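## Task

Find the shelf spots labelled 451 and 434 (labels are on the shelf edge directly below each spot; labels can repeat). Bring one cardboard box from a 451 spot and one from a 434 spot onto the desk, fully supported with no part over the edge. Every other cardboard box stays on its original shelf. Skip a lot if none of it exists. The robot must not tip over or end up tilted.

## Robot and tools

ROBOT. A Hello Robot Stretch 3 with one arm. A two-wheel base (0.33 m long, 0.34 m wide, rounded back) pivots about a point midway between its wheels, 0.05 m behind the front edge; it cannot drive sideways. A lift rides a vertical mast, and the arm telescopes out toward the robot's right side, so reaching further forward means driving the base. With arm in and wrist folded, turning sweeps a 0.28 m radius; an unfolded level wrist reaches past that.

FRAMES. Base frame: origin on the floor between the drive wheels, x forward, y left, z up, metres. hand_pose is reported in it, located where closed fingertips meet; with wrist joints at zero its x points up, y back toward the mast, z to the rear. Odometry frame = base frame at scene start; base_odometry counts wheel turns only (slip looks like travel), heading in rad, left positive, -3.142 to 3.142.

move. One call carries one action plus optional cameras (list from head_camera, nav_camera, wrist_camera, all; default none when an action is given, all when not) and blocking (true/omitted waits until everything rests; false returns in about 0.5 s while motion continues, and a later move only replaces the targets it names). An action is base and/or joints, optionally with speeds, pace or contact_limits; or servos "reboot" by itself (re-enables switched-off servos, which then hold). A call with no action returns state and images, including the scene number.
- base: exactly one key. translate_m is a relative drive in metres, forward positive, -3 to 3. rotate_rad is a relative turn in radians, left positive, -6.4 to 6.4. Both are offsets measured from the base position in the latest reported state.
- joints: absolute targets by name. lift_m 0 to 1.1 m; arm_m 0 to 0.52 m; wrist_yaw_rad -1.345 to 4.42 (0 along the arm, positive swings toward the front); wrist_pitch_rad -1.57 to 0.451 (0 level, negative tips fingers down); wrist_roll_rad -2.911 to 2.918 (0 fingers side by side); gripper_m -0.089 to 0.179 (bigger is wider; actual tip gap is 0.007 m smaller near closed, 0.025 m smaller fully open); head_pan_rad -3.953 to 1.73 (0 forward, positive left, -1.57 along the arm); head_tilt_rad -1.53 to 0.419 (negative down). Done tolerances: 0.004 m for lift, arm, gripper; 0.02 rad yaw and roll; 0.05 pitch; 0.1 head.
- pace: "default" or "max". Default/max tops: translate 0.12/0.30 m/s, rotate 0.76/1.90 rad/s, lift 0.11/0.15 m/s, arm 0.14/0.40 m/s. The base is capped at 0.10 m/s and 0.63 rad/s unless lift_m < 0.30, arm_m < 0.03 and wrist_yaw_rad > 2.54 all hold.
- speeds: per-key top speed (same keys as joints minus gripper, plus translate_m and rotate_rad), not above max.
- contact_limits: only next to its own command. arm_m: a motor_effort percent (1 to 100) at which the arm halts; retracting trips at the negative of it. lift_m: object with down and/or up, 1 to 100, extra force beyond normal free motion (under about 12 may trip with no contact; defaults are roughly 32-47 down, 21-36 up). translate_m, rotate_rad: wheel effort at which the base halts; without one the base has no contact stop.
Unknown keys make a call invalid; out-of-range values are refused. A refusal, or an uncommanded stop during a call, cancels the remaining move/wait/finished_scene calls of that reply. Each action ends after at most 14-15 s (time_out).

wait: seconds 0 to 10, optional cameras; returns early if earlier moves all come to rest. stop: brakes all running motions (braked ones report "stopped" and may still press). zoom_image: camera name and region [x0, y0, x1, y1] in pixels, at most 504 by 504, from that camera's newest image. finished_scene: scene = current scene number; ends it for good, and the goal must hold without the robot.

RESULTS. "move" reads done or the worst status. base_status/joint_status: done, moving, off_target (resting short, maybe still pushing), stopped, contact_stop (that joint goes slack until recommanded), time_out, torque_fault (wrist/head servo off; reboot needed). on_its_own lists uncommanded behaviour; "held at" is a target, not a reading. motor_effort: percent per motor, positive toward higher values, peak in brackets; positive wheel effort pushes forward. lidar_m: 12 ranges in 30-degree sectors, first straight ahead then counter-clockwise, seen in a plane 0.17 m up; "-" is nothing or too close. wrist_depth_mm and head_depth_mm: 7x7 median depths (45-1000 and 280-4000 mm). turned_by_wheels vs turned_by_imu: trust the IMU when they differ by over 0.15 rad. base_tilt in degrees (forward/right positive, about 4 degrees bias).

CAMERAS. head_camera and nav_camera move with the head. head_camera images arrive rotated: turn them 90 degrees clockwise; nav_camera 90 degrees counter-clockwise. Calibration (K, distortion, T_world_to_cam) is given per camera and is only approximate.

CAUTIONS. Before folding or unfolding the wrist (yaw to 3.0), put lift between 0.32 and 0.95, pitch -0.4, roll near 0; folded, lift may go to 0.25. With yaw below -0.4 keep pitch at -0.5 or lower. Grip by commanding a width below the object's; release by going 0.05 above it or fully open; readings do not confirm a hold. Pushing on something rigid with the gripper above about 0.45 m, or driving while the gripper is caught, can tip the robot; if tilt appears, back the gripper off. Use gentle contact limits, a low lift "down" limit when lowering onto surfaces, and never drop boxes, slam, or shove fixed things. The simulation keeps running between calls, holding the last commands.

Each tool is called after "Request:" as name([rows], argument=value, ...), one row to a line, values as JSON.

## Session

Request:
move(joints={"head_pan_rad": 0.0, "head_tilt_rad": -0.3}, cameras=["nav_camera", "wrist_camera"])

Request:
move(joints={"head_pan_rad": -1.5, "head_tilt_rad": -0.3}, cameras=["nav_camera", "head_camera"])

Request:
move(joints={"head_pan_rad": -3.0, "head_tilt_rad": -0.3}, cameras=["nav_camera", "head_camera"])

Request:
move(joints={"head_pan_rad": 1.5, "head_tilt_rad": -0.3}, cameras=["nav_camera", "head_camera"])

Scene clock: 0.80 s.
move: done
base_odometry: x=+0.000 y=+0.000 heading=+0.000
turned_by_wheels: +0.000
turned_by_imu: +0.000
base_tilt: forward=-0.3 right=-1.2
lidar_m: 0.72 0.72 0.85 1.53 2.66 1.26 1.01 1.11 1.81 1.63 1.40 0.83
head_depth_mm: 675 710 750 797 843 901 964 / 657 691 726 769 815 870 929 / 643 670 706 745 786 838 892 / 623 652 687 728 768 824 867 / 605 633 665 700 737 783 830 / 590 617 647 681 715 756 803 / 577 602 630 660 694 735 776
base_status: not commanded
joint_positions: lift_m=+0.374 arm_m=+0.001 wrist_yaw_rad=+3.009 wrist_pitch_rad=-0.462 wrist_roll_rad=+0.000 gripper_m=+0.037 head_pan_rad=+0.000 head_tilt_rad=-0.301
joint_status: all done
measured_speeds: all 0
motor_effort: left_wheel=-0.2(0.7) right_wheel=+0.0(1.1) lift_m=+23.4(23.8) arm_m=-4.6(5.1) wrist_yaw_rad=+0.7(1.1) wrist_pitch_rad=+2.0(2.0) wrist_roll_rad=+0.2(0.2) gripper_m=+0.2(0.8) head_pan_rad=+0.3(2.1) head_tilt_rad=-3.0(8.6)
hand_pose: x=+0.0076 y=+0.0712 z=+0.3774 quat_wxyz=(+0.207, +0.697, +0.116, +0.676) (m; base frame)
wrist_depth_mm: - 138 - - - 865 - / - 150 - - - 976 - / - 167 912 - - 932 - / 834 771 203 812 805 808 769 / 707 681 212 661 655 677 660 / 606 598 126 569 129 578 579 / 529 543 289 352 504 517 511
pictures: nav_camera (sideways), wrist_camera
camera_calibration:
nav_camera: T_world_to_cam=[[0.271389, 0.0170523, 0.962319, -1.21112], [0.0143481, -0.999804, 0.0136702, 0.0322464], [0.962363, 0.0100975, -0.27158, 0.300837], [0, 0, 0, 1]] pos_world=[0.0387067, 0.0498547, 1.24674]
wrist_camera: T_world_to_cam=[[0.994963, -0.0965217, -0.0270514, 0.016197], [-0.0806635, -0.610724, -0.787724, 0.37395], [0.0595115, 0.785938, -0.615434, 0.342021], [0, 0, 0, 1]] pos_world=[-0.00630544, -0.0388635, 0.505499]

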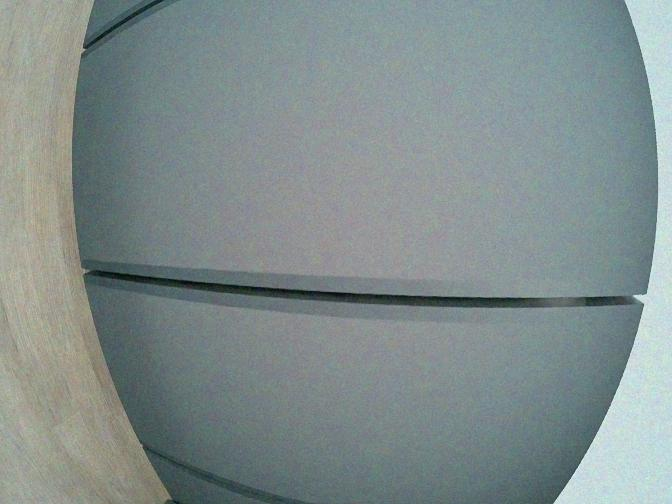

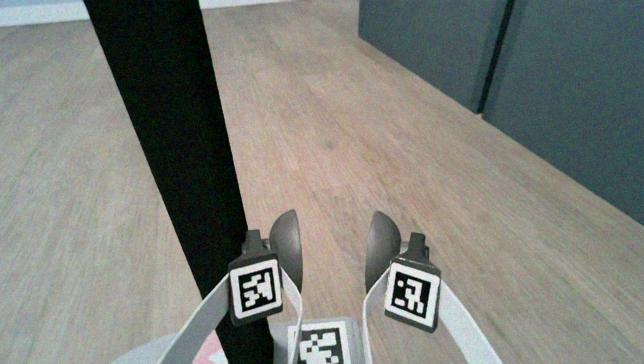

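Scene clock: 2.03 s.
move: done
base_odometry: x=+0.000 y=+0.000 heading=+0.000
turned_by_wheels: +0.000
turned_by_imu: +0.000
base_tilt: forward=-0.4 right=-1.2
lidar_m: 0.72 0.73 0.85 1.53 2.66 1.26 1.01 1.11 1.81 1.63 1.39 0.83
head_depth_mm: 1879 1949 1955 1970 1992 1998 1561 / 1810 1998 2090 2241 2273 1965 1560 / 1816 1957 2062 2175 2152 1931 1545 / 1575 1901 2011 2113 2116 1880 1538 / 1481 1538 1600 1661 1746 1809 1527 / 1626 1820 1937 2013 2063 1868 1523 / 1635 1786 1875 1978 1914 1855 1513
base_status: not commanded
joint_positions: lift_m=+0.374 arm_m=+0.001 wrist_yaw_rad=+3.009 wrist_pitch_rad=-0.462 wrist_roll_rad=+0.000 gripper_m=+0.037 head_pan_rad=-1.535 head_tilt_rad=-0.301
joint_status: all done
measured_speeds: translate_m=+0.000 rotate_rad=+0.000 lift_m=+0.000 arm_m=+0.000 wrist_yaw_rad=+0.000 wrist_pitch_rad=+0.000 wrist_roll_rad=+0.000 head_pan_rad=+0.024 head_tilt_rad=+0.000
motor_effort: left_wheel=-0.3(1.0) right_wheel=+0.0(1.2) lift_m=+23.1(24.0) arm_m=-6.2(6.5) wrist_yaw_rad=-0.8(2.1) wrist_pitch_rad=+1.9(2.1) wrist_roll_rad=+0.1(0.3) gripper_m=+0.4(0.8) head_pan_rad=+3.6(6.1) head_tilt_rad=-2.2(6.1)
hand_pose: x=+0.0076 y=+0.0712 z=+0.3774 quat_wxyz=(+0.207, +0.697, +0.116, +0.676) (m; base frame)
wrist_depth_mm: - 139 - - - 871 - / - 150 - - - 980 - / - 168 930 - - 934 - / 819 777 203 820 820 802 767 / 696 674 211 669 662 677 665 / 597 596 126 570 128 573 585 / 525 537 288 353 501 513 510
pictures: head_camera (sideways), nav_camera (sideways)
camera_calibration:
head_camera: T_world_to_cam=[[-0.0549492, 0.244183, -0.968171, 1.27589], [0.998303, -0.00527727, -0.0579903, 0.0690665], [-0.0192696, -0.969715, -0.243479, 0.272542], [0, 0, 0, 1]] pos_world=[0.0064114, -0.0468984, 1.30564]
nav_camera: T_world_to_cam=[[0.0266778, -0.270589, 0.962325, -1.20963], [-0.998661, -0.0498993, 0.0136543, 0.0385232], [0.0443247, -0.961401, -0.271558, 0.306435], [0, 0, 0, 1]] pos_world=[0.0571591, -0.030783, 1.24674]

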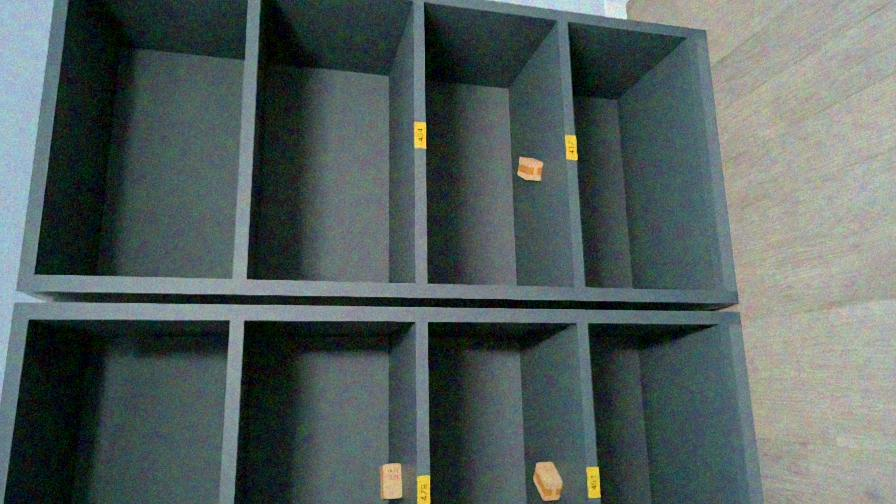

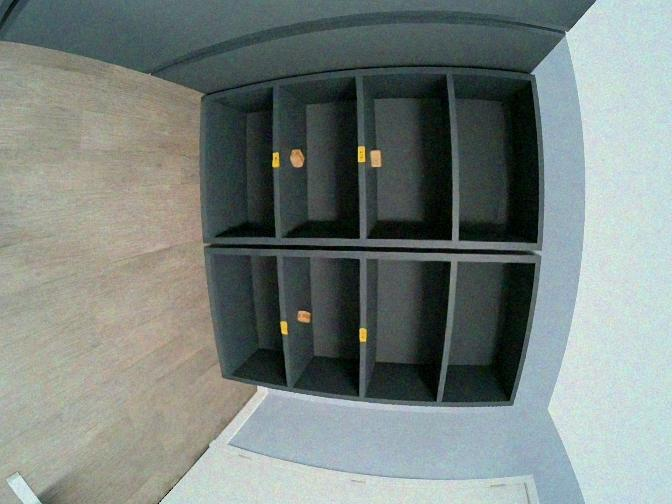

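Scene clock: 4.30 s.
move: done
base_odometry: x=+0.000 y=+0.000 heading=+0.000
turned_by_wheels: +0.000
turned_by_imu: +0.000
base_tilt: forward=-0.2 right=-1.2
lidar_m: 0.72 0.73 0.85 1.53 2.66 1.26 1.01 1.11 1.81 1.62 1.40 0.83
head_depth_mm: 1422 1482 1559 1644 1353 1017 1520 / 1401 1457 1527 1623 1347 1013 1516 / 1374 1450 1523 1593 1323 1003 1490 / 1356 1429 1494 1570 1307 953 1537 / 1336 1403 1470 1552 1297 942 1479 / 1322 1387 1463 1533 1482 938 1534 / 1319 1382 1430 1513 1589 1677 1523
base_status: not commanded
joint_positions: lift_m=+0.374 arm_m=+0.001 wrist_yaw_rad=+3.009 wrist_pitch_rad=-0.462 wrist_roll_rad=+0.000 gripper_m=+0.037 head_pan_rad=-3.008 head_tilt_rad=-0.301
joint_status: all done
measured_speeds: translate_m=+0.000 rotate_rad=+0.000 lift_m=+0.000 arm_m=+0.000 wrist_yaw_rad=+0.000 wrist_pitch_rad=+0.000 wrist_roll_rad=+0.000 head_pan_rad=+0.024 head_tilt_rad=+0.000
motor_effort: left_wheel=-0.4(0.8) right_wheel=+0.1(1.1) lift_m=+23.8(24.2) arm_m=-9.4(10.1) wrist_yaw_rad=+0.7(1.5) wrist_pitch_rad=+2.0(2.0) wrist_roll_rad=+0.0(0.3) gripper_m=+0.4(0.9) head_pan_rad=+3.4(5.4) head_tilt_rad=-0.2(4.8)
hand_pose: x=+0.0076 y=+0.0712 z=+0.3774 quat_wxyz=(+0.207, +0.697, +0.116, +0.676) (m; base frame)
wrist_depth_mm: - 138 - - - 863 - / - 150 - - - 965 - / - 167 915 - - 926 - / 819 770 203 805 802 803 767 / 698 670 213 670 659 674 668 / 603 599 126 569 129 581 576 / 525 538 288 354 505 510 511
pictures: head_camera (sideways), nav_camera (sideways)
camera_calibration:
head_camera: T_world_to_cam=[[0.237634, 0.0785845, -0.968171, 1.2741], [0.0923545, -0.994035, -0.0580157, 0.0746167], [-0.966954, -0.0756284, -0.243474, 0.278319], [0, 0, 0, 1]] pos_world=[-0.0405389, -0.00490425, 1.30564]
nav_camera: T_world_to_cam=[[-0.266697, -0.0530401, 0.96232, -1.20784], [-0.147342, 0.988991, 0.0136758, 0.0333104], [-0.952451, -0.138143, -0.271576, 0.312523], [0, 0, 0, 1]] pos_world=[-0.0195549, -0.0538345, 1.24674]

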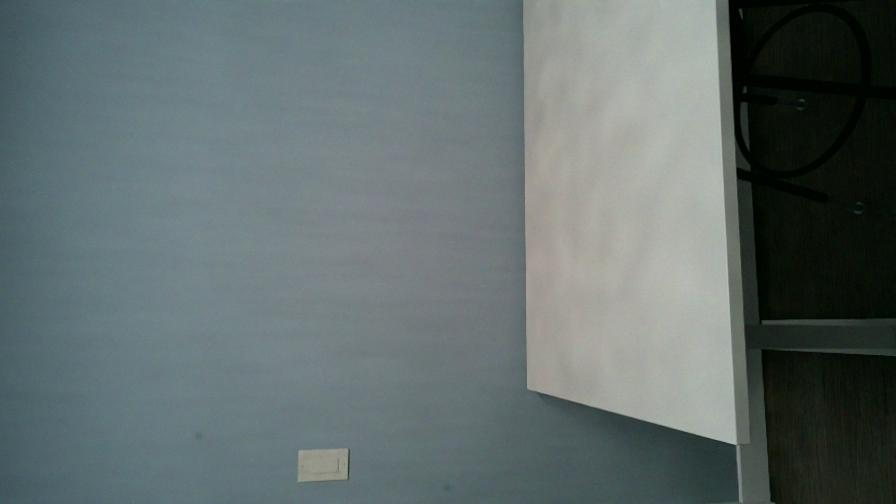

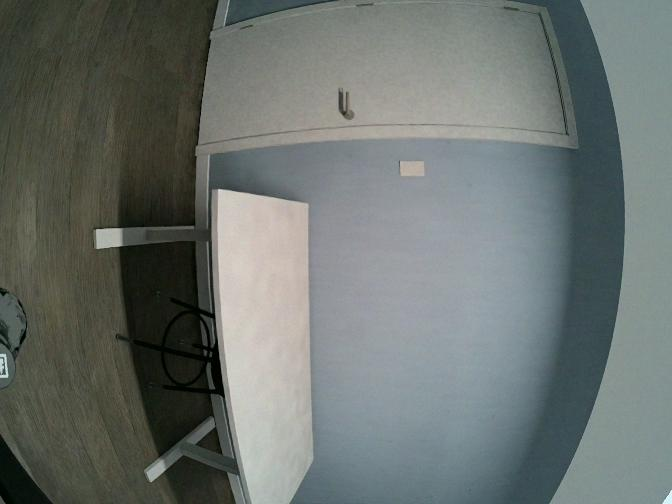

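Scene clock: 7.73 s.
move: done
base_odometry: x=+0.000 y=+0.000 heading=+0.000
turned_by_wheels: +0.000
turned_by_imu: +0.000
base_tilt: forward=-0.3 right=-1.2
lidar_m: 0.72 0.73 0.85 1.53 2.66 1.25 1.01 1.11 1.81 1.63 1.39 0.83
head_depth_mm: 1059 1074 1086 1100 1115 1136 1147 / 1265 1284 1308 1322 1354 1384 1405 / 2479 1624 1644 1674 1712 1758 1543 / 2412 2578 2670 2808 2867 2019 1542 / 2364 2474 2547 2716 2794 2004 1529 / 2273 2361 2467 2614 2660 1964 1528 / 2210 2275 2396 2505 2612 1969 1522
base_status: not commanded
joint_positions: lift_m=+0.374 arm_m=+0.001 wrist_yaw_rad=+3.009 wrist_pitch_rad=-0.462 wrist_roll_rad=+0.000 gripper_m=+0.037 head_pan_rad=+1.508 head_tilt_rad=-0.301
joint_status: all done
measured_speeds: translate_m=+0.000 rotate_rad=+0.000 lift_m=+0.000 arm_m=+0.000 wrist_yaw_rad=+0.000 wrist_pitch_rad=+0.000 wrist_roll_rad=+0.000 head_pan_rad=-0.024 head_tilt_rad=+0.000
motor_effort: left_wheel=-0.4(0.8) right_wheel=+0.6(1.1) lift_m=+23.9(24.5) arm_m=-12.7(13.4) wrist_yaw_rad=-0.3(1.6) wrist_pitch_rad=+2.0(2.1) wrist_roll_rad=+0.1(0.3) gripper_m=+0.7(1.1) head_pan_rad=-3.5(7.5) head_tilt_rad=+3.1(4.5)
hand_pose: x=+0.0076 y=+0.0712 z=+0.3774 quat_wxyz=(+0.207, +0.697, +0.116, +0.676) (m; base frame)
wrist_depth_mm: - 139 - - - 863 - / - 151 - - - 977 - / - 167 922 - - 921 - / 829 782 203 810 817 797 755 / 698 675 211 666 663 674 666 / 602 596 126 576 129 586 576 / 530 538 288 354 504 505 504
pictures: head_camera (sideways), nav_camera (sideways)
camera_calibration:
head_camera: T_world_to_cam=[[0.0307663, -0.248405, -0.968168, 1.27534], [-0.992986, 0.103034, -0.0579906, 0.0812234], [0.114159, 0.963161, -0.243493, 0.271808], [0, 0, 0, 1]] pos_world=[0.0103868, 0.0466389, 1.30564]
nav_camera: T_world_to_cam=[[-0.0000542628, 0.271923, 0.962319, -1.20946], [0.998748, -0.0481209, 0.0136539, 0.0263435], [0.0500204, 0.961115, -0.27158, 0.306407], [0, 0, 0, 1]] pos_world=[-0.0417027, 0.0356554, 1.24674]

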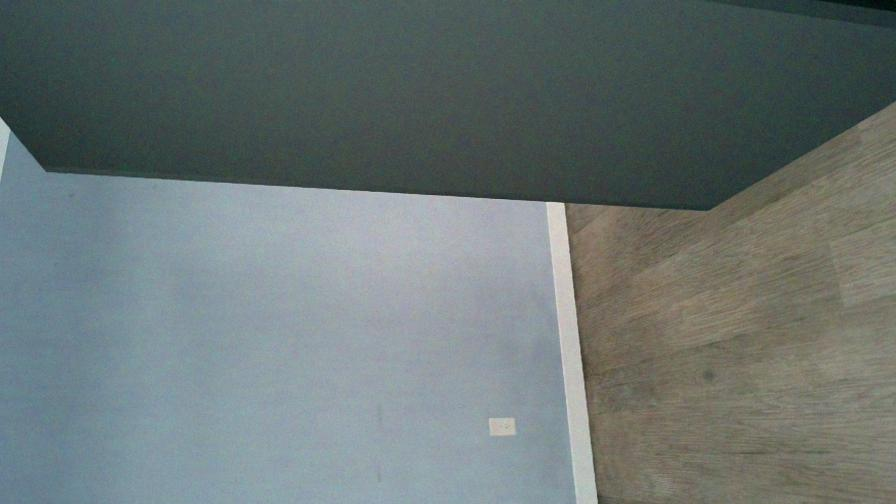

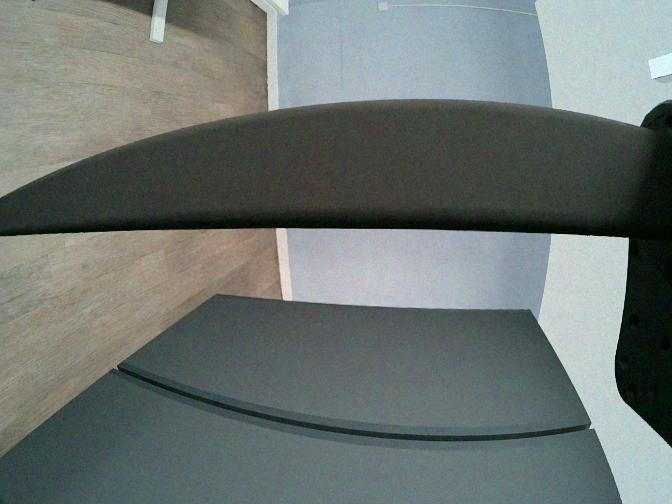

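Request:
move(joints={"head_pan_rad": -1.55, "head_tilt_rad": -0.35}, cameras=["head_camera"])

Request:
zoom_image(camera="head_camera", region=[400, 90, 600, 190])

Request:
move(joints={"head_pan_rad": -1.2, "head_tilt_rad": -0.35}, cameras=["head_camera"])

Request:
zoom_image(camera="head_camera", region=[360, 220, 600, 400])

Scene clock: 20.37 s.
move: done
base_odometry: x=+0.000 y=+0.000 heading=+0.000
turned_by_wheels: +0.000
turned_by_imu: +0.000
base_tilt: forward=-0.3 right=-1.1
lidar_m: 0.72 0.73 0.85 1.53 2.66 1.26 1.01 1.11 1.82 1.63 1.39 0.83
head_depth_mm: 1737 1859 1862 1995 2105 1904 1494 / 1819 1990 2133 2245 2249 1901 1485 / 1825 1964 2079 2191 2240 1878 1477 / 1810 1900 2017 2135 2217 1876 1457 / 1402 1477 1584 1693 1799 1830 1477 / 1726 1787 1913 2001 2083 1802 1461 / 1697 1755 1863 1976 2062 1771 1448
base_status: not commanded
joint_positions: lift_m=+0.374 arm_m=+0.001 wrist_yaw_rad=+3.009 wrist_pitch_rad=-0.462 wrist_roll_rad=+0.000 gripper_m=+0.037 head_pan_rad=-1.558 head_tilt_rad=-0.350
joint_status: all done
measured_speeds: translate_m=+0.000 rotate_rad=+0.000 lift_m=+0.000 arm_m=+0.000 wrist_yaw_rad=+0.000 wrist_pitch_rad=+0.000 wrist_roll_rad=+0.000 head_pan_rad=+0.024 head_tilt_rad=+0.000
motor_effort: left_wheel=-0.2(0.8) right_wheel=+0.3(1.2) lift_m=+24.2(25.2) arm_m=-12.5(13.4) wrist_yaw_rad=-0.6(1.5) wrist_pitch_rad=+2.0(2.0) wrist_roll_rad=-0.2(0.4) gripper_m=+0.4(1.0) head_pan_rad=+3.6(5.4) head_tilt_rad=-3.1(6.5)
hand_pose: x=+0.0076 y=+0.0712 z=+0.3774 quat_wxyz=(+0.207, +0.697, +0.116, +0.676) (m; base frame)
wrist_depth_mm: - 138 - - - 851 - / - 150 - - - 971 - / - 167 921 - - 954 - / 838 774 204 819 809 797 756 / 695 675 212 666 654 671 666 / 602 600 126 572 129 578 570 / 527 541 288 353 506 513 506
pictures: head_camera (sideways)
camera_calibration:
head_camera: T_world_to_cam=[[-0.0499604, 0.292182, -0.955057, 1.25878], [0.997886, -0.0251874, -0.0599065, 0.0715424], [-0.041559, -0.956031, -0.290306, 0.333631], [0, 0, 0, 1]] pos_world=[0.00536336, -0.0470292, 1.30335]

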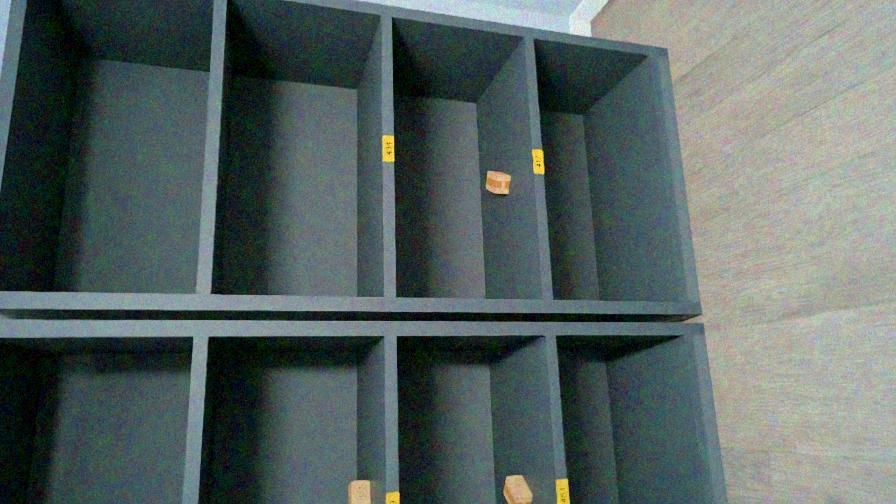

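Scaled by 2.520 from the camera's 896x504 image, which has a finer 1280x720 frame.

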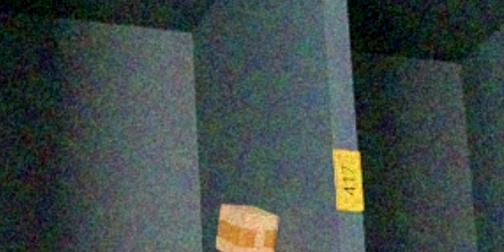

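Scene clock: 21.17 s.
move: done
base_odometry: x=+0.000 y=+0.000 heading=+0.000
turned_by_wheels: +0.000
turned_by_imu: +0.000
base_tilt: forward=-0.4 right=-1.3
lidar_m: 0.72 0.72 0.85 1.53 2.66 1.26 1.01 1.11 1.81 1.63 1.40 0.82
head_depth_mm: 1369 1445 1877 2008 1948 1808 1485 / 1671 1799 1801 1639 1744 1801 1480 / 1761 1839 1945 2054 2140 1841 1478 / 1776 1853 1970 2113 2211 1860 1474 / 1819 1894 2004 2118 2196 1869 1469 / 1602 1687 1771 1871 1900 1855 1461 / 1410 1456 1506 1554 1611 1652 1443
base_status: not commanded
joint_positions: lift_m=+0.374 arm_m=+0.001 wrist_yaw_rad=+3.009 wrist_pitch_rad=-0.462 wrist_roll_rad=+0.000 gripper_m=+0.037 head_pan_rad=-1.192 head_tilt_rad=-0.350
joint_status: all done
measured_speeds: all 0
motor_effort: left_wheel=-0.6(0.7) right_wheel=+0.6(1.3) lift_m=+24.6(25.2) arm_m=-12.4(13.2) wrist_yaw_rad=+0.0(1.7) wrist_pitch_rad=+2.0(2.1) wrist_roll_rad=-0.3(0.3) gripper_m=+0.6(0.8) head_pan_rad=+2.0(5.1) head_tilt_rad=-2.9(6.9)
hand_pose: x=+0.0076 y=+0.0712 z=+0.3774 quat_wxyz=(+0.207, +0.697, +0.116, +0.676) (m; base frame)
wrist_depth_mm: - 138 - - - 854 - / - 150 - - - 983 - / - 167 932 - - 956 - / 836 774 203 822 806 790 761 / 703 672 211 661 655 671 667 / 595 597 126 569 129 577 573 / 529 538 287 352 500 509 509
pictures: head_camera (sideways)
camera_calibration:
head_camera: T_world_to_cam=[[-0.151223, 0.255053, -0.955028, 1.25935], [0.940861, 0.333451, -0.0599269, 0.0719501], [0.303171, -0.907611, -0.290395, 0.331696], [0, 0, 0, 1]] pos_world=[0.0221869, -0.0441421, 1.30335]

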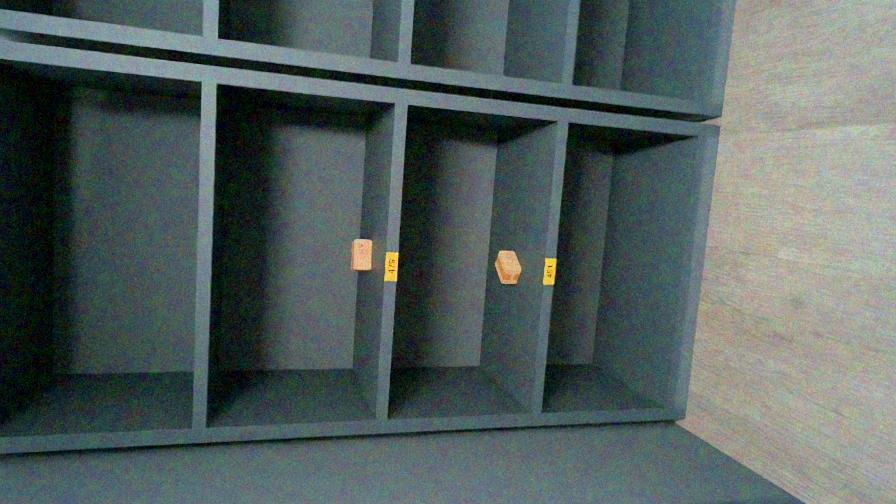

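Scaled by 2.100 from the camera's 896x504 image, which has a finer 1280x720 frame.

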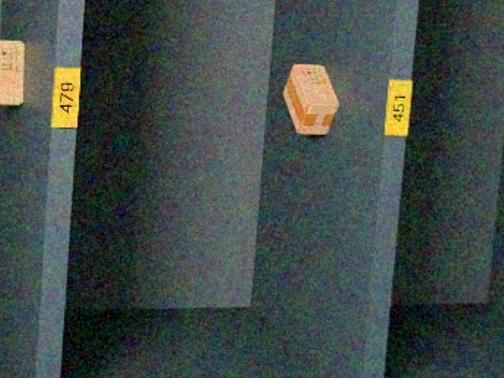

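Request:
move(joints={"head_pan_rad": -1.35, "head_tilt_rad": -0.33}, cameras=["head_camera", "nav_camera"])

Scene clock: 91.77 s.
move: done
base_odometry: x=+0.000 y=+0.000 heading=+0.000
turned_by_wheels: +0.000
turned_by_imu: +0.000
base_tilt: forward=-0.4 right=-1.2
lidar_m: 0.72 0.73 0.85 1.53 2.66 1.26 1.01 1.11 1.81 1.62 1.39 0.83
head_depth_mm: 1731 1878 2001 2122 2216 1879 1514 / 1738 1867 1977 2105 2190 1865 1509 / 1445 1474 1581 1740 1795 1851 1500 / 1774 1835 1963 2092 1949 1830 1483 / 1766 1849 1952 2077 2129 1830 1484 / 1757 1820 1941 2064 2115 1843 1466 / 1753 1808 1920 2028 1881 1816 1466
base_status: not commanded
joint_positions: lift_m=+0.374 arm_m=+0.001 wrist_yaw_rad=+3.009 wrist_pitch_rad=-0.462 wrist_roll_rad=+0.000 gripper_m=+0.037 head_pan_rad=-1.355 head_tilt_rad=-0.337
joint_status: all done
measured_speeds: all 0
motor_effort: left_wheel=-0.4(0.7) right_wheel=+0.0(1.1) lift_m=+25.7(25.8) arm_m=-11.9(12.7) wrist_yaw_rad=+0.7(1.4) wrist_pitch_rad=+2.0(2.0) wrist_roll_rad=+0.0(0.3) gripper_m=+0.4(0.9) head_pan_rad=-1.8(6.0) head_tilt_rad=+4.9(9.3)
hand_pose: x=+0.0076 y=+0.0712 z=+0.3774 quat_wxyz=(+0.207, +0.697, +0.116, +0.676) (m; base frame)
wrist_depth_mm: - 138 - - - 858 - / - 150 - - - 978 - / - 167 944 - - 946 - / 833 768 203 812 803 807 761 / 699 673 212 662 650 666 671 / 602 596 126 577 129 580 577 / 530 540 288 356 501 512 511
pictures: head_camera (sideways), nav_camera (sideways)
camera_calibration:
head_camera: T_world_to_cam=[[-0.105127, 0.263642, -0.958875, 1.26407], [0.98267, 0.175566, -0.0594638, 0.0710653], [0.152668, -0.948509, -0.27753, 0.315856], [0, 0, 0, 1]] pos_world=[0.0148328, -0.0461472, 1.30397]
nav_camera: T_world_to_cam=[[0.0819608, -0.294501, 0.95213, -1.19672], [-0.973486, -0.228369, 0.0131629, 0.0389837], [0.213561, -0.927964, -0.305409, 0.349424], [0, 0, 0, 1]] pos_world=[0.0614112, -0.0192805, 1.24564]

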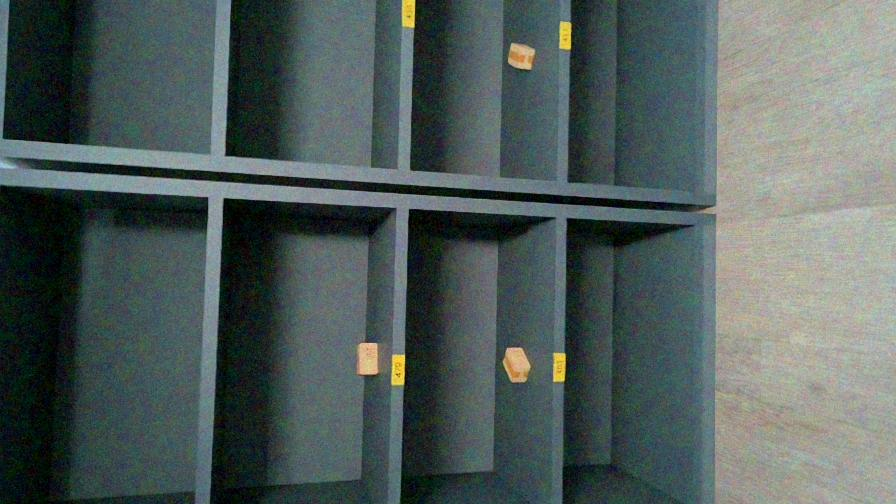

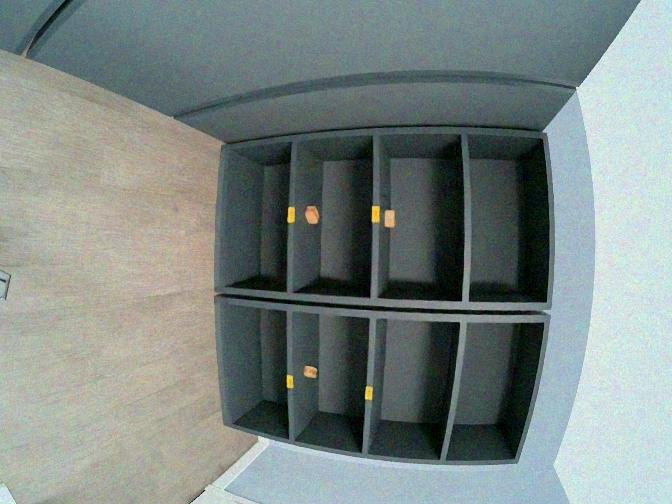

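Request:
zoom_image(camera="head_camera", region=[540, 345, 580, 390])

Request:
zoom_image(camera="head_camera", region=[390, 0, 430, 35])

Request:
zoom_image(camera="head_camera", region=[545, 10, 585, 60])

Scaled by 11.200 from the camera's 896x504 image, which has a finer 1280x720 frame.

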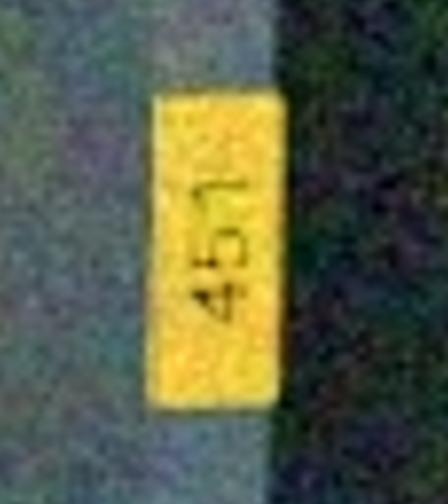

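Scaled by 12.600 from the camera's 896x504 image, which has a finer 1280x720 frame.

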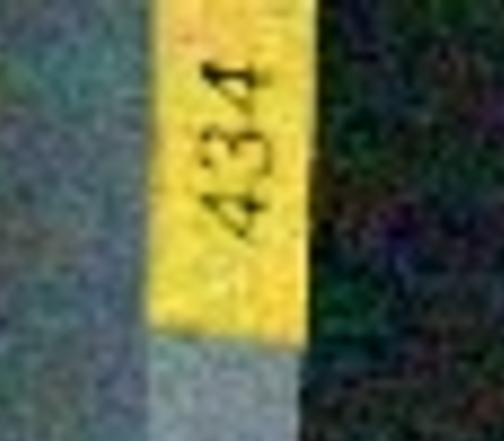

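Scaled by 10.080 from the camera's 896x504 image, which has a finer 1280x720 frame.

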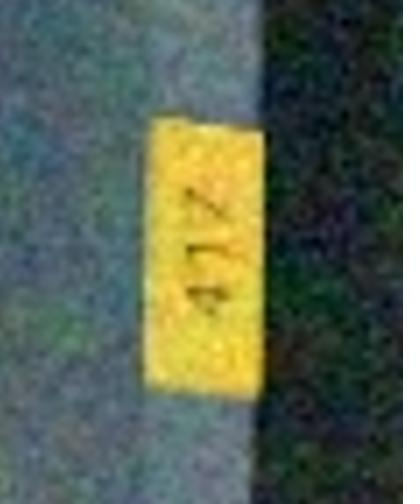

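Request:
move(base={"rotate_rad": -1.145}, joints={"lift_m": 0.28, "head_pan_rad": -1.57, "head_tilt_rad": -0.4}, pace="max")

Request:
move(base={"translate_m": 1.135}, pace="max", contact_limits={"translate_m": 60})

Request:
move(base={"rotate_rad": 1.387}, pace="max", cameras=["head_camera", "nav_camera"])

Scene clock: 133.07 s.
move: done
base_odometry: x=+0.000 y=+0.000 heading=-1.145
turned_by_wheels: -1.145
turned_by_imu: -1.122
base_tilt: forward=-0.4 right=-1.2
lidar_m: 1.61 0.87 0.73 0.72 0.82 1.33 2.66 1.26 1.01 1.11 1.73 1.62
head_depth_mm: 1270 1347 1425 1504 1115 1309 1431 / 1289 1369 1457 1525 1107 1615 1419 / 1323 1396 1485 1565 1096 1355 1377 / 1346 1416 1524 1633 1727 1705 1407 / 1348 1437 1538 1643 1789 1766 1399 / 1374 1475 1564 1691 1833 1765 1394 / 1407 1496 1614 1728 1873 1749 1385
base_status: done
joint_positions: lift_m=+0.280 arm_m=+0.001 wrist_yaw_rad=+3.009 wrist_pitch_rad=-0.463 wrist_roll_rad=+0.000 gripper_m=+0.037 head_pan_rad=-1.570 head_tilt_rad=-0.400
joint_status: all done
measured_speeds: all 0
motor_effort: left_wheel=+6.6(14.6) right_wheel=-8.6(14.1) lift_m=+30.5(31.0) arm_m=-12.4(13.2) wrist_yaw_rad=-0.6(1.5) wrist_pitch_rad=+2.1(2.2) wrist_roll_rad=-0.3(0.3) gripper_m=+0.8(1.0) head_pan_rad=-2.9(4.7) head_tilt_rad=-3.9(4.9)
hand_pose: x=+0.0076 y=+0.0711 z=+0.2828 quat_wxyz=(+0.208, +0.697, +0.117, +0.676) (m; base frame)
wrist_depth_mm: - 139 - - - - - / - 151 161 - - - - / 839 167 211 787 758 763 752 / 677 632 204 663 659 651 645 / 566 561 212 545 540 542 538 / 483 298 126 285 129 475 470 / 263 266 248 258 401 417 416
pictures: none

Scene clock: 138.23 s.
move: done
base_odometry: x=+0.469 y=-1.033 heading=-1.145
turned_by_wheels: +0.000
turned_by_imu: +0.000
base_tilt: forward=-0.3 right=-1.2
lidar_m: 0.95 0.59 0.50 0.50 0.56 0.91 3.72 1.72 1.77 1.43 0.66 0.74
head_depth_mm: 1441 1532 1626 1737 1852 1803 1432 / 1467 1556 1655 1784 1898 1789 1416 / 1507 1586 1689 1823 1941 1789 1418 / 1543 1634 1756 1870 1999 1776 1404 / 1577 1659 1807 1918 2072 1739 1401 / 1209 1282 1341 1464 1529 1647 1389 / 1209 1304 1373 1482 1403 1168 1310
base_status: done
joint_positions: lift_m=+0.280 arm_m=+0.001 wrist_yaw_rad=+3.009 wrist_pitch_rad=-0.463 wrist_roll_rad=+0.000 gripper_m=+0.037 head_pan_rad=-1.570 head_tilt_rad=-0.400
joint_status: not commanded
measured_speeds: all 0
motor_effort: left_wheel=+4.8(16.6) right_wheel=+2.7(10.6) lift_m=+24.2(30.8) arm_m=-10.9(13.1) wrist_yaw_rad=-1.2(1.9) wrist_pitch_rad=+2.1(2.2) wrist_roll_rad=-0.1(0.4) gripper_m=+0.0(1.1) head_pan_rad=-2.7(3.7) head_tilt_rad=-3.7(5.1)
contact_limits: translate_m 60 (maximum 100)
hand_pose: x=+0.0076 y=+0.0711 z=+0.2828 quat_wxyz=(+0.208, +0.697, +0.117, +0.676) (m; base frame)
wrist_depth_mm: - 138 - - 486 468 456 / - 150 161 - 534 - - / - 166 176 - 587 - - / 679 626 197 632 633 625 603 / 566 564 211 538 527 550 534 / 481 297 126 285 129 475 469 / 263 266 246 257 399 417 411
pictures: none

Scene clock: 140.23 s.
move: done
base_odometry: x=+0.469 y=-1.033 heading=+0.242
turned_by_wheels: +1.387
turned_by_imu: +1.360
base_tilt: forward=-0.4 right=-1.4
lidar_m: 0.49 0.51 0.70 1.97 2.28 1.72 1.77 1.36 0.66 0.97 0.67 0.51
head_depth_mm: 438 853 913 955 602 1015 847 / 445 852 913 944 597 1060 840 / 452 850 911 929 592 1056 838 / 460 854 911 854 585 1057 833 / 470 849 907 904 611 1045 832 / 480 851 909 894 607 1037 827 / 491 852 909 885 602 1036 822
base_status: done
joint_positions: lift_m=+0.280 arm_m=+0.001 wrist_yaw_rad=+3.009 wrist_pitch_rad=-0.463 wrist_roll_rad=+0.000 gripper_m=+0.037 head_pan_rad=-1.570 head_tilt_rad=-0.400
joint_status: not commanded
measured_speeds: all 0
motor_effort: left_wheel=-6.7(15.0) right_wheel=+8.3(15.3) lift_m=+23.5(24.6) arm_m=-13.0(13.4) wrist_yaw_rad=+0.2(1.1) wrist_pitch_rad=+2.1(2.2) wrist_roll_rad=-0.2(0.3) gripper_m=+0.2(0.8) head_pan_rad=-2.9(3.4) head_tilt_rad=-3.4(4.1)
hand_pose: x=+0.0076 y=+0.0711 z=+0.2828 quat_wxyz=(+0.208, +0.697, +0.117, +0.676) (m; base frame)
wrist_depth_mm: - 139 - - - - - / - 150 - - - 961 - / 835 167 740 808 808 802 - / 687 627 204 655 647 651 618 / 570 564 212 544 530 546 544 / 490 296 126 285 128 472 470 / 263 267 248 258 399 418 416
pictures: head_camera (sideways), nav_camera (sideways)
camera_calibration:
head_camera: T_world_to_cam=[[-0.0465534, 0.340704, -0.939017, 1.23775], [0.997508, -0.034036, -0.0618024, 0.0739695], [-0.0530167, -0.939554, -0.33827, 0.396194], [0, 0, 0, 1]] pos_world=[0.00484109, -0.0469424, 1.30086]
nav_camera: T_world_to_cam=[[0.0173359, -0.36536, 0.930705, -1.16833], [-0.999791, -0.0163851, 0.0121906, 0.0404439], [0.0107958, -0.930722, -0.365568, 0.428939], [0, 0, 0, 1]] pos_world=[0.0560588, -0.0269765, 1.24369]

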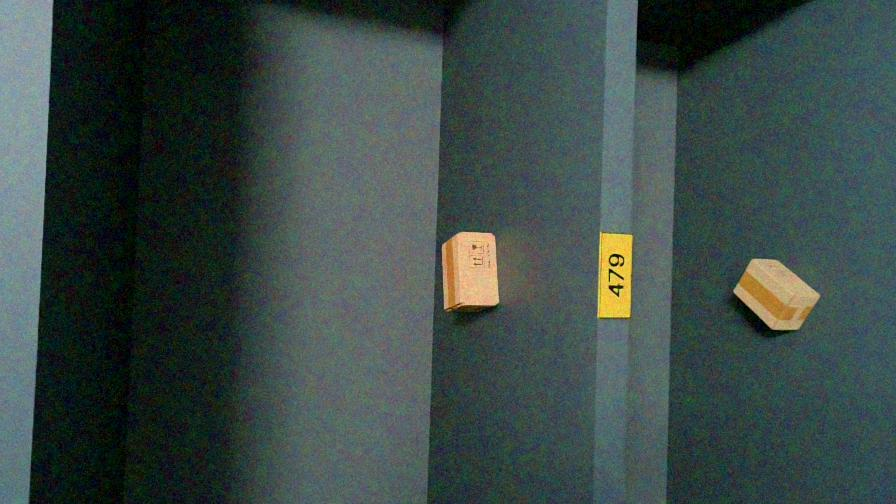

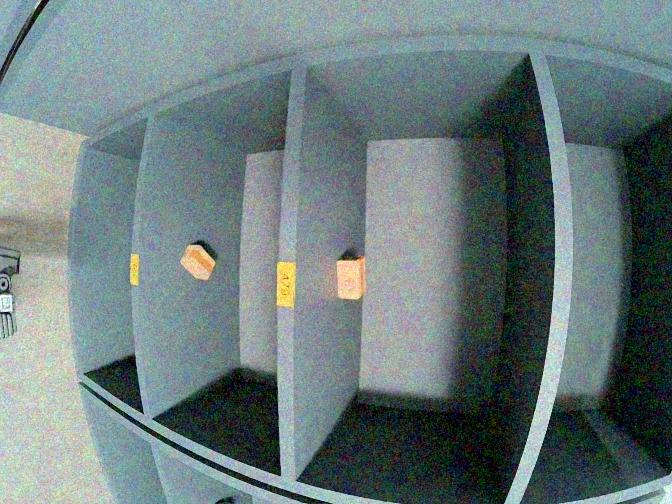

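Request:
zoom_image(camera="head_camera", region=[700, 230, 840, 350])

Request:
zoom_image(camera="nav_camera", region=[110, 220, 230, 320])

Scaled by 3.600 from the camera's 896x504 image, which has a finer 1280x720 frame.

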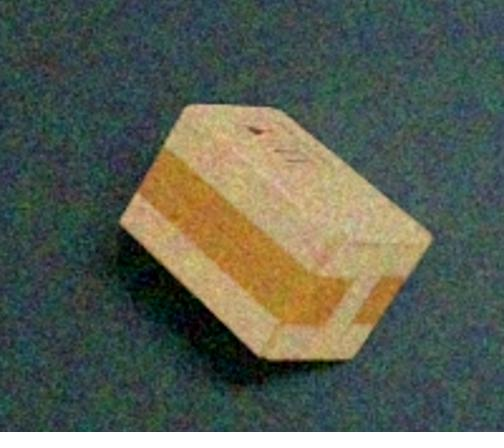

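Scaled by 4.200 from the camera's 672x504 image, which has a finer 792x594 frame.

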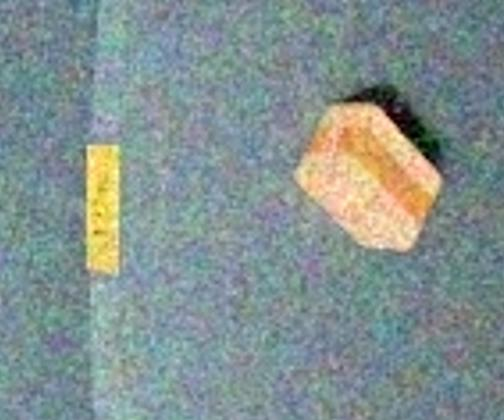

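Request:
move(base={"translate_m": -0.16}, joints={"lift_m": 0.68, "wrist_pitch_rad": -0.4}, pace="max")

Request:
move(joints={"wrist_yaw_rad": 0.88, "gripper_m": 0.179, "wrist_pitch_rad": -0.45, "head_tilt_rad": -0.6}, pace="max", cameras=["wrist_camera", "head_camera"])

Scene clock: 206.57 s.
move: done
base_odometry: x=+0.314 y=-1.072 heading=+0.242
turned_by_wheels: +0.000
turned_by_imu: +0.000
base_tilt: forward=-0.3 right=-1.4
lidar_m: 0.65 0.68 0.93 2.60 2.18 1.59 1.61 1.29 0.57 0.97 0.82 0.68
head_depth_mm: 436 715 699 686 601 663 663 / 443 853 904 872 596 949 816 / 450 850 912 936 593 1064 839 / 458 855 910 921 617 1054 836 / 466 852 911 908 614 1050 831 / 477 853 908 755 610 1041 825 / 488 847 908 883 604 1036 822
base_status: done
joint_positions: lift_m=+0.680 arm_m=+0.001 wrist_yaw_rad=+3.009 wrist_pitch_rad=-0.419 wrist_roll_rad=+0.000 gripper_m=+0.037 head_pan_rad=-1.570 head_tilt_rad=-0.400
joint_status: all done
measured_speeds: all 0
motor_effort: left_wheel=+0.2(14.7) right_wheel=-4.6(11.0) lift_m=+28.8(34.1) arm_m=-8.6(11.6) wrist_yaw_rad=-0.4(2.0) wrist_pitch_rad=+3.1(5.8) wrist_roll_rad=-0.3(0.3) gripper_m=+0.6(0.9) head_pan_rad=-2.0(3.5) head_tilt_rad=-0.8(2.4)
hand_pose: x=+0.0083 y=+0.0768 z=+0.6925 quat_wxyz=(+0.193, +0.699, +0.101, +0.681) (m; base frame)
wrist_depth_mm: - 137 - - - - - / - 149 - - - - - / - 163 - - - - - / - 188 207 - - - - / - - 203 - - - - / - - 129 949 129 982 - / 864 856 267 849 821 852 834
pictures: none

Scene clock: 208.53 s.
move: done
base_odometry: x=+0.314 y=-1.072 heading=+0.242
turned_by_wheels: +0.000
turned_by_imu: +0.000
base_tilt: forward=-0.3 right=-1.3
lidar_m: 0.65 0.68 0.93 2.60 2.17 1.60 1.61 1.29 0.57 0.96 0.83 0.68
head_depth_mm: 732 714 697 609 673 752 938 / 787 863 869 626 959 855 938 / 784 866 896 619 1096 872 1135 / 787 860 881 612 1088 864 1150 / 786 864 865 606 1077 866 1153 / 784 863 740 599 1067 861 1139 / 785 862 842 595 1063 854 1141
base_status: not commanded
joint_positions: lift_m=+0.680 arm_m=+0.001 wrist_yaw_rad=+0.883 wrist_pitch_rad=-0.461 wrist_roll_rad=+0.000 gripper_m=+0.179 head_pan_rad=-1.570 head_tilt_rad=-0.603
joint_status: all done
measured_speeds: all 0
motor_effort: left_wheel=+0.0(0.6) right_wheel=-4.9(5.8) lift_m=+23.6(27.7) arm_m=-7.1(9.2) wrist_yaw_rad=-3.9(8.5) wrist_pitch_rad=+1.6(4.1) wrist_roll_rad=-0.1(0.3) gripper_m=+0.2(84.1) head_pan_rad=-1.9(3.3) head_tilt_rad=-1.9(7.0)
hand_pose: x=+0.1475 y=-0.2845 z=+0.6830 quat_wxyz=(+0.692, +0.440, -0.553, +0.148) (m; base frame)
wrist_depth_mm: 445 - - - 802 - - / 458 - - - - - - / - - - - - - 439 / - - - - - - - / 559 142 - - - - - / - 126 926 921 - - - / - 811 825 804 - - 105
pictures: head_camera (sideways), wrist_camera
camera_calibration:
head_camera: T_world_to_cam=[[-0.0466342, 0.52243, -0.851406, 1.12351], [0.997499, -0.0209688, -0.0675028, 0.0813705], [-0.0531184, -0.852424, -0.520146, 0.6328], [0, 0, 0, 1]] pos_world=[0.00484055, -0.0458372, 1.29121]
wrist_camera: T_world_to_cam=[[-0.606521, -0.794609, -0.0269996, -0.111459], [-0.476308, 0.390335, -0.78789, 0.752029], [0.636603, -0.465012, -0.615224, 0.360181], [0, 0, 0, 1]] pos_world=[0.0613024, -0.21462, 0.811099]

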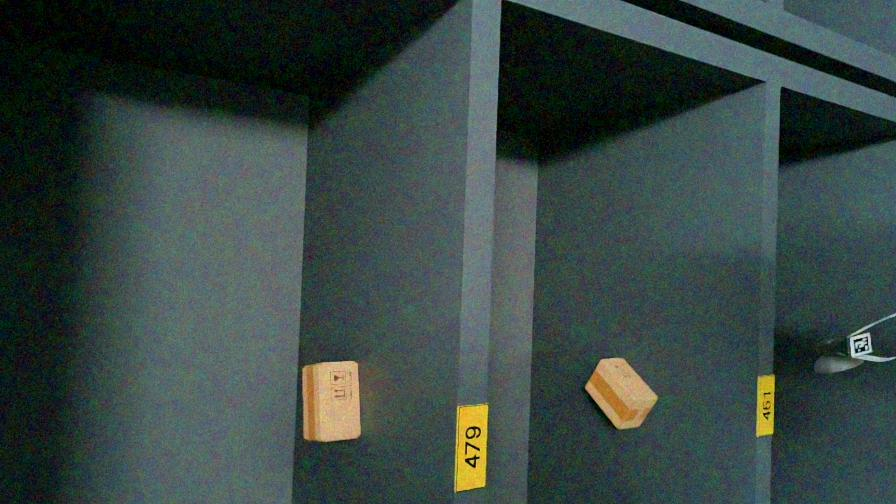

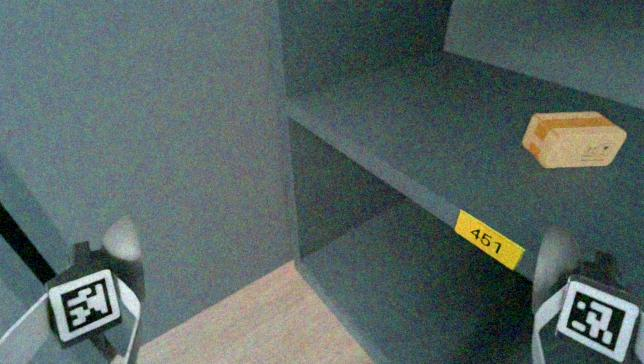

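Request:
zoom_image(camera="wrist_camera", region=[440, 200, 540, 275])

Request:
zoom_image(camera="head_camera", region=[740, 365, 800, 445])

Request:
zoom_image(camera="head_camera", region=[570, 340, 680, 440])

Scaled by 5.040.

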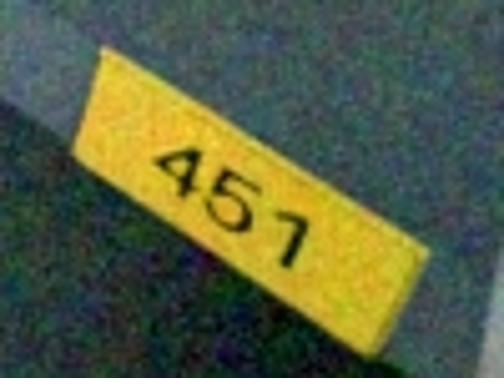

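Scaled by 6.300 from the camera's 896x504 image, which has a finer 1280x720 frame.

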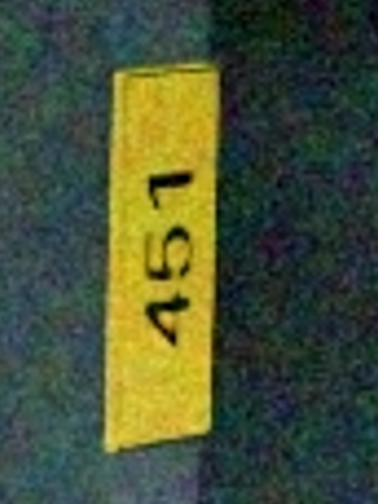

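Scaled by 4.582 from the camera's 896x504 image, which has a finer 1280x720 frame.

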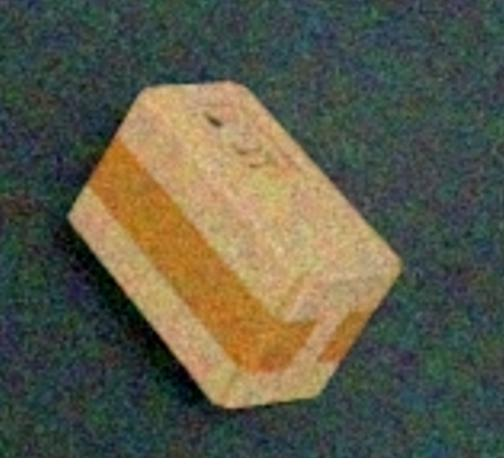

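Request:
move(base={"translate_m": 0.018}, joints={"arm_m": 0.3}, cameras=["wrist_camera"])

Scene clock: 231.33 s.
move: done
base_odometry: x=+0.331 y=-1.067 heading=+0.242
turned_by_wheels: +0.000
turned_by_imu: +0.000
base_tilt: forward=-0.3 right=-1.2
lidar_m: 0.64 0.66 0.90 2.53 2.19 1.61 1.63 1.31 0.58 0.97 0.80 0.66
head_depth_mm: 768 765 747 634 716 755 901 / 785 861 913 629 996 811 385 / 786 864 899 621 1096 590 1137 / 785 864 886 615 1086 617 1125 / 783 860 874 608 1080 797 1148 / 782 860 737 604 1071 839 1145 / 784 863 847 597 1066 831 1142
base_status: done
joint_positions: lift_m=+0.680 arm_m=+0.300 wrist_yaw_rad=+0.883 wrist_pitch_rad=-0.462 wrist_roll_rad=+0.000 gripper_m=+0.179 head_pan_rad=-1.570 head_tilt_rad=-0.600
joint_status: all done
measured_speeds: all 0
motor_effort: left_wheel=+3.4(9.6) right_wheel=+6.0(9.4) lift_m=+23.8(24.5) arm_m=+14.1(14.9) wrist_yaw_rad=-2.8(4.4) wrist_pitch_rad=+1.8(1.9) wrist_roll_rad=+0.3(0.3) gripper_m=+0.5(1.1) head_pan_rad=-2.7(3.1) head_tilt_rad=+3.1(4.5)
hand_pose: x=+0.1475 y=-0.5839 z=+0.6829 quat_wxyz=(+0.692, +0.440, -0.553, +0.148) (m; base frame)
wrist_depth_mm: 426 - - 629 - - - / 447 - - - - - - / - - - - - - - / - - - - - - - / - 146 - - 314 294 - / - 139 315 315 304 297 - / - 800 285 284 282 273 105
pictures: wrist_camera
camera_calibration:
wrist_camera: T_world_to_cam=[[-0.606778, -0.794412, -0.0270093, -0.349242], [-0.476453, 0.390697, -0.787622, 0.868795], [0.636249, -0.465043, -0.615567, 0.221178], [0, 0, 0, 1]] pos_world=[0.0613031, -0.514021, 0.810999]

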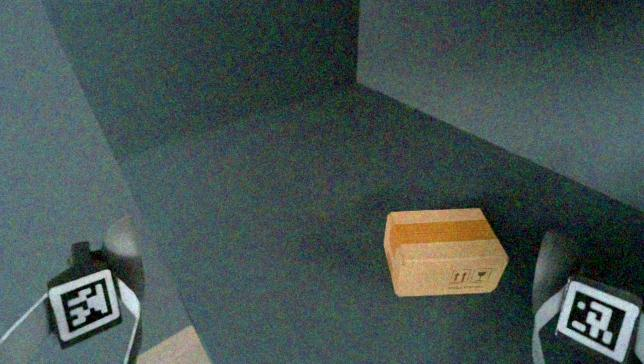

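Request:
move(base={"translate_m": 0.024}, joints={"arm_m": 0.436}, cameras=["wrist_camera", "head_camera"])

Scene clock: 261.93 s.
move: done
base_odometry: x=+0.355 y=-1.062 heading=+0.242
turned_by_wheels: +0.000
turned_by_imu: +0.000
base_tilt: forward=-0.2 right=-1.2
lidar_m: 0.61 0.64 0.87 2.44 1.92 1.63 1.65 1.33 0.59 0.97 0.77 0.63
head_depth_mm: 774 825 799 634 778 789 879 / 781 860 911 628 1030 504 385 / 786 862 897 622 637 828 1133 / 782 862 885 617 704 870 1131 / 784 861 872 610 938 866 1153 / 784 862 802 604 1073 857 1144 / 784 862 845 596 1068 856 1141
base_status: done
joint_positions: lift_m=+0.680 arm_m=+0.436 wrist_yaw_rad=+0.883 wrist_pitch_rad=-0.462 wrist_roll_rad=+0.000 gripper_m=+0.179 head_pan_rad=-1.570 head_tilt_rad=-0.600
joint_status: all done
measured_speeds: all 0
motor_effort: left_wheel=+3.4(8.5) right_wheel=+7.4(10.6) lift_m=+24.3(24.9) arm_m=+13.3(15.8) wrist_yaw_rad=-3.7(4.5) wrist_pitch_rad=+1.7(1.9) wrist_roll_rad=+0.0(0.3) gripper_m=+0.6(1.2) head_pan_rad=-2.1(3.0) head_tilt_rad=+3.1(4.4)
hand_pose: x=+0.1475 y=-0.7199 z=+0.6829 quat_wxyz=(+0.692, +0.440, -0.553, +0.148) (m; base frame)
wrist_depth_mm: - - - 534 - 305 256 / - - - 585 - 318 267 / - - - - - 324 279 / - - - - - 335 294 / - 143 - - - - 300 / - 140 316 316 318 309 295 / 273 279 285 231 268 273 105
pictures: head_camera (sideways), wrist_camera
camera_calibration:
head_camera: T_world_to_cam=[[-0.0466983, 0.519971, -0.852906, 1.12543], [0.997496, -0.0211268, -0.0674948, 0.0813598], [-0.0531145, -0.853922, -0.517683, 0.629594], [0, 0, 0, 1]] pos_world=[0.00484037, -0.045849, 1.29131]
wrist_camera: T_world_to_cam=[[-0.606778, -0.794412, -0.0270093, -0.457283], [-0.476453, 0.390697, -0.787622, 0.92193], [0.636249, -0.465043, -0.615567, 0.157933], [0, 0, 0, 1]] pos_world=[0.0613031, -0.650021, 0.810999]

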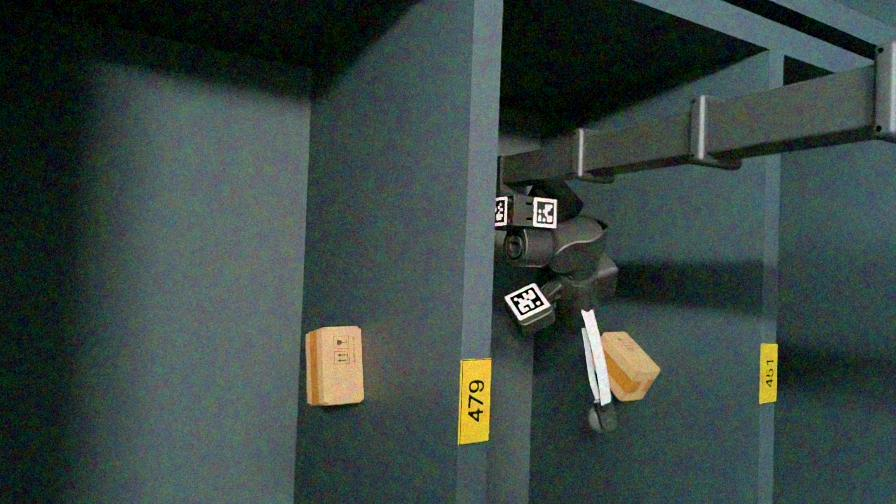

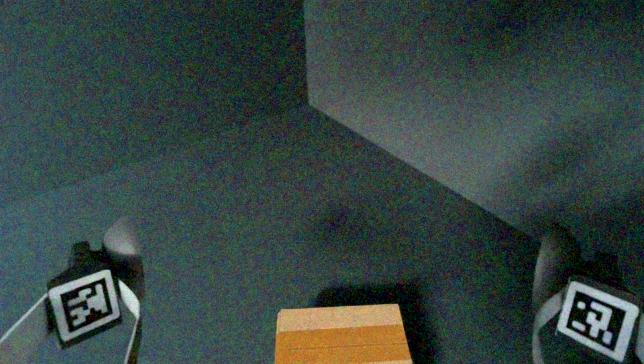

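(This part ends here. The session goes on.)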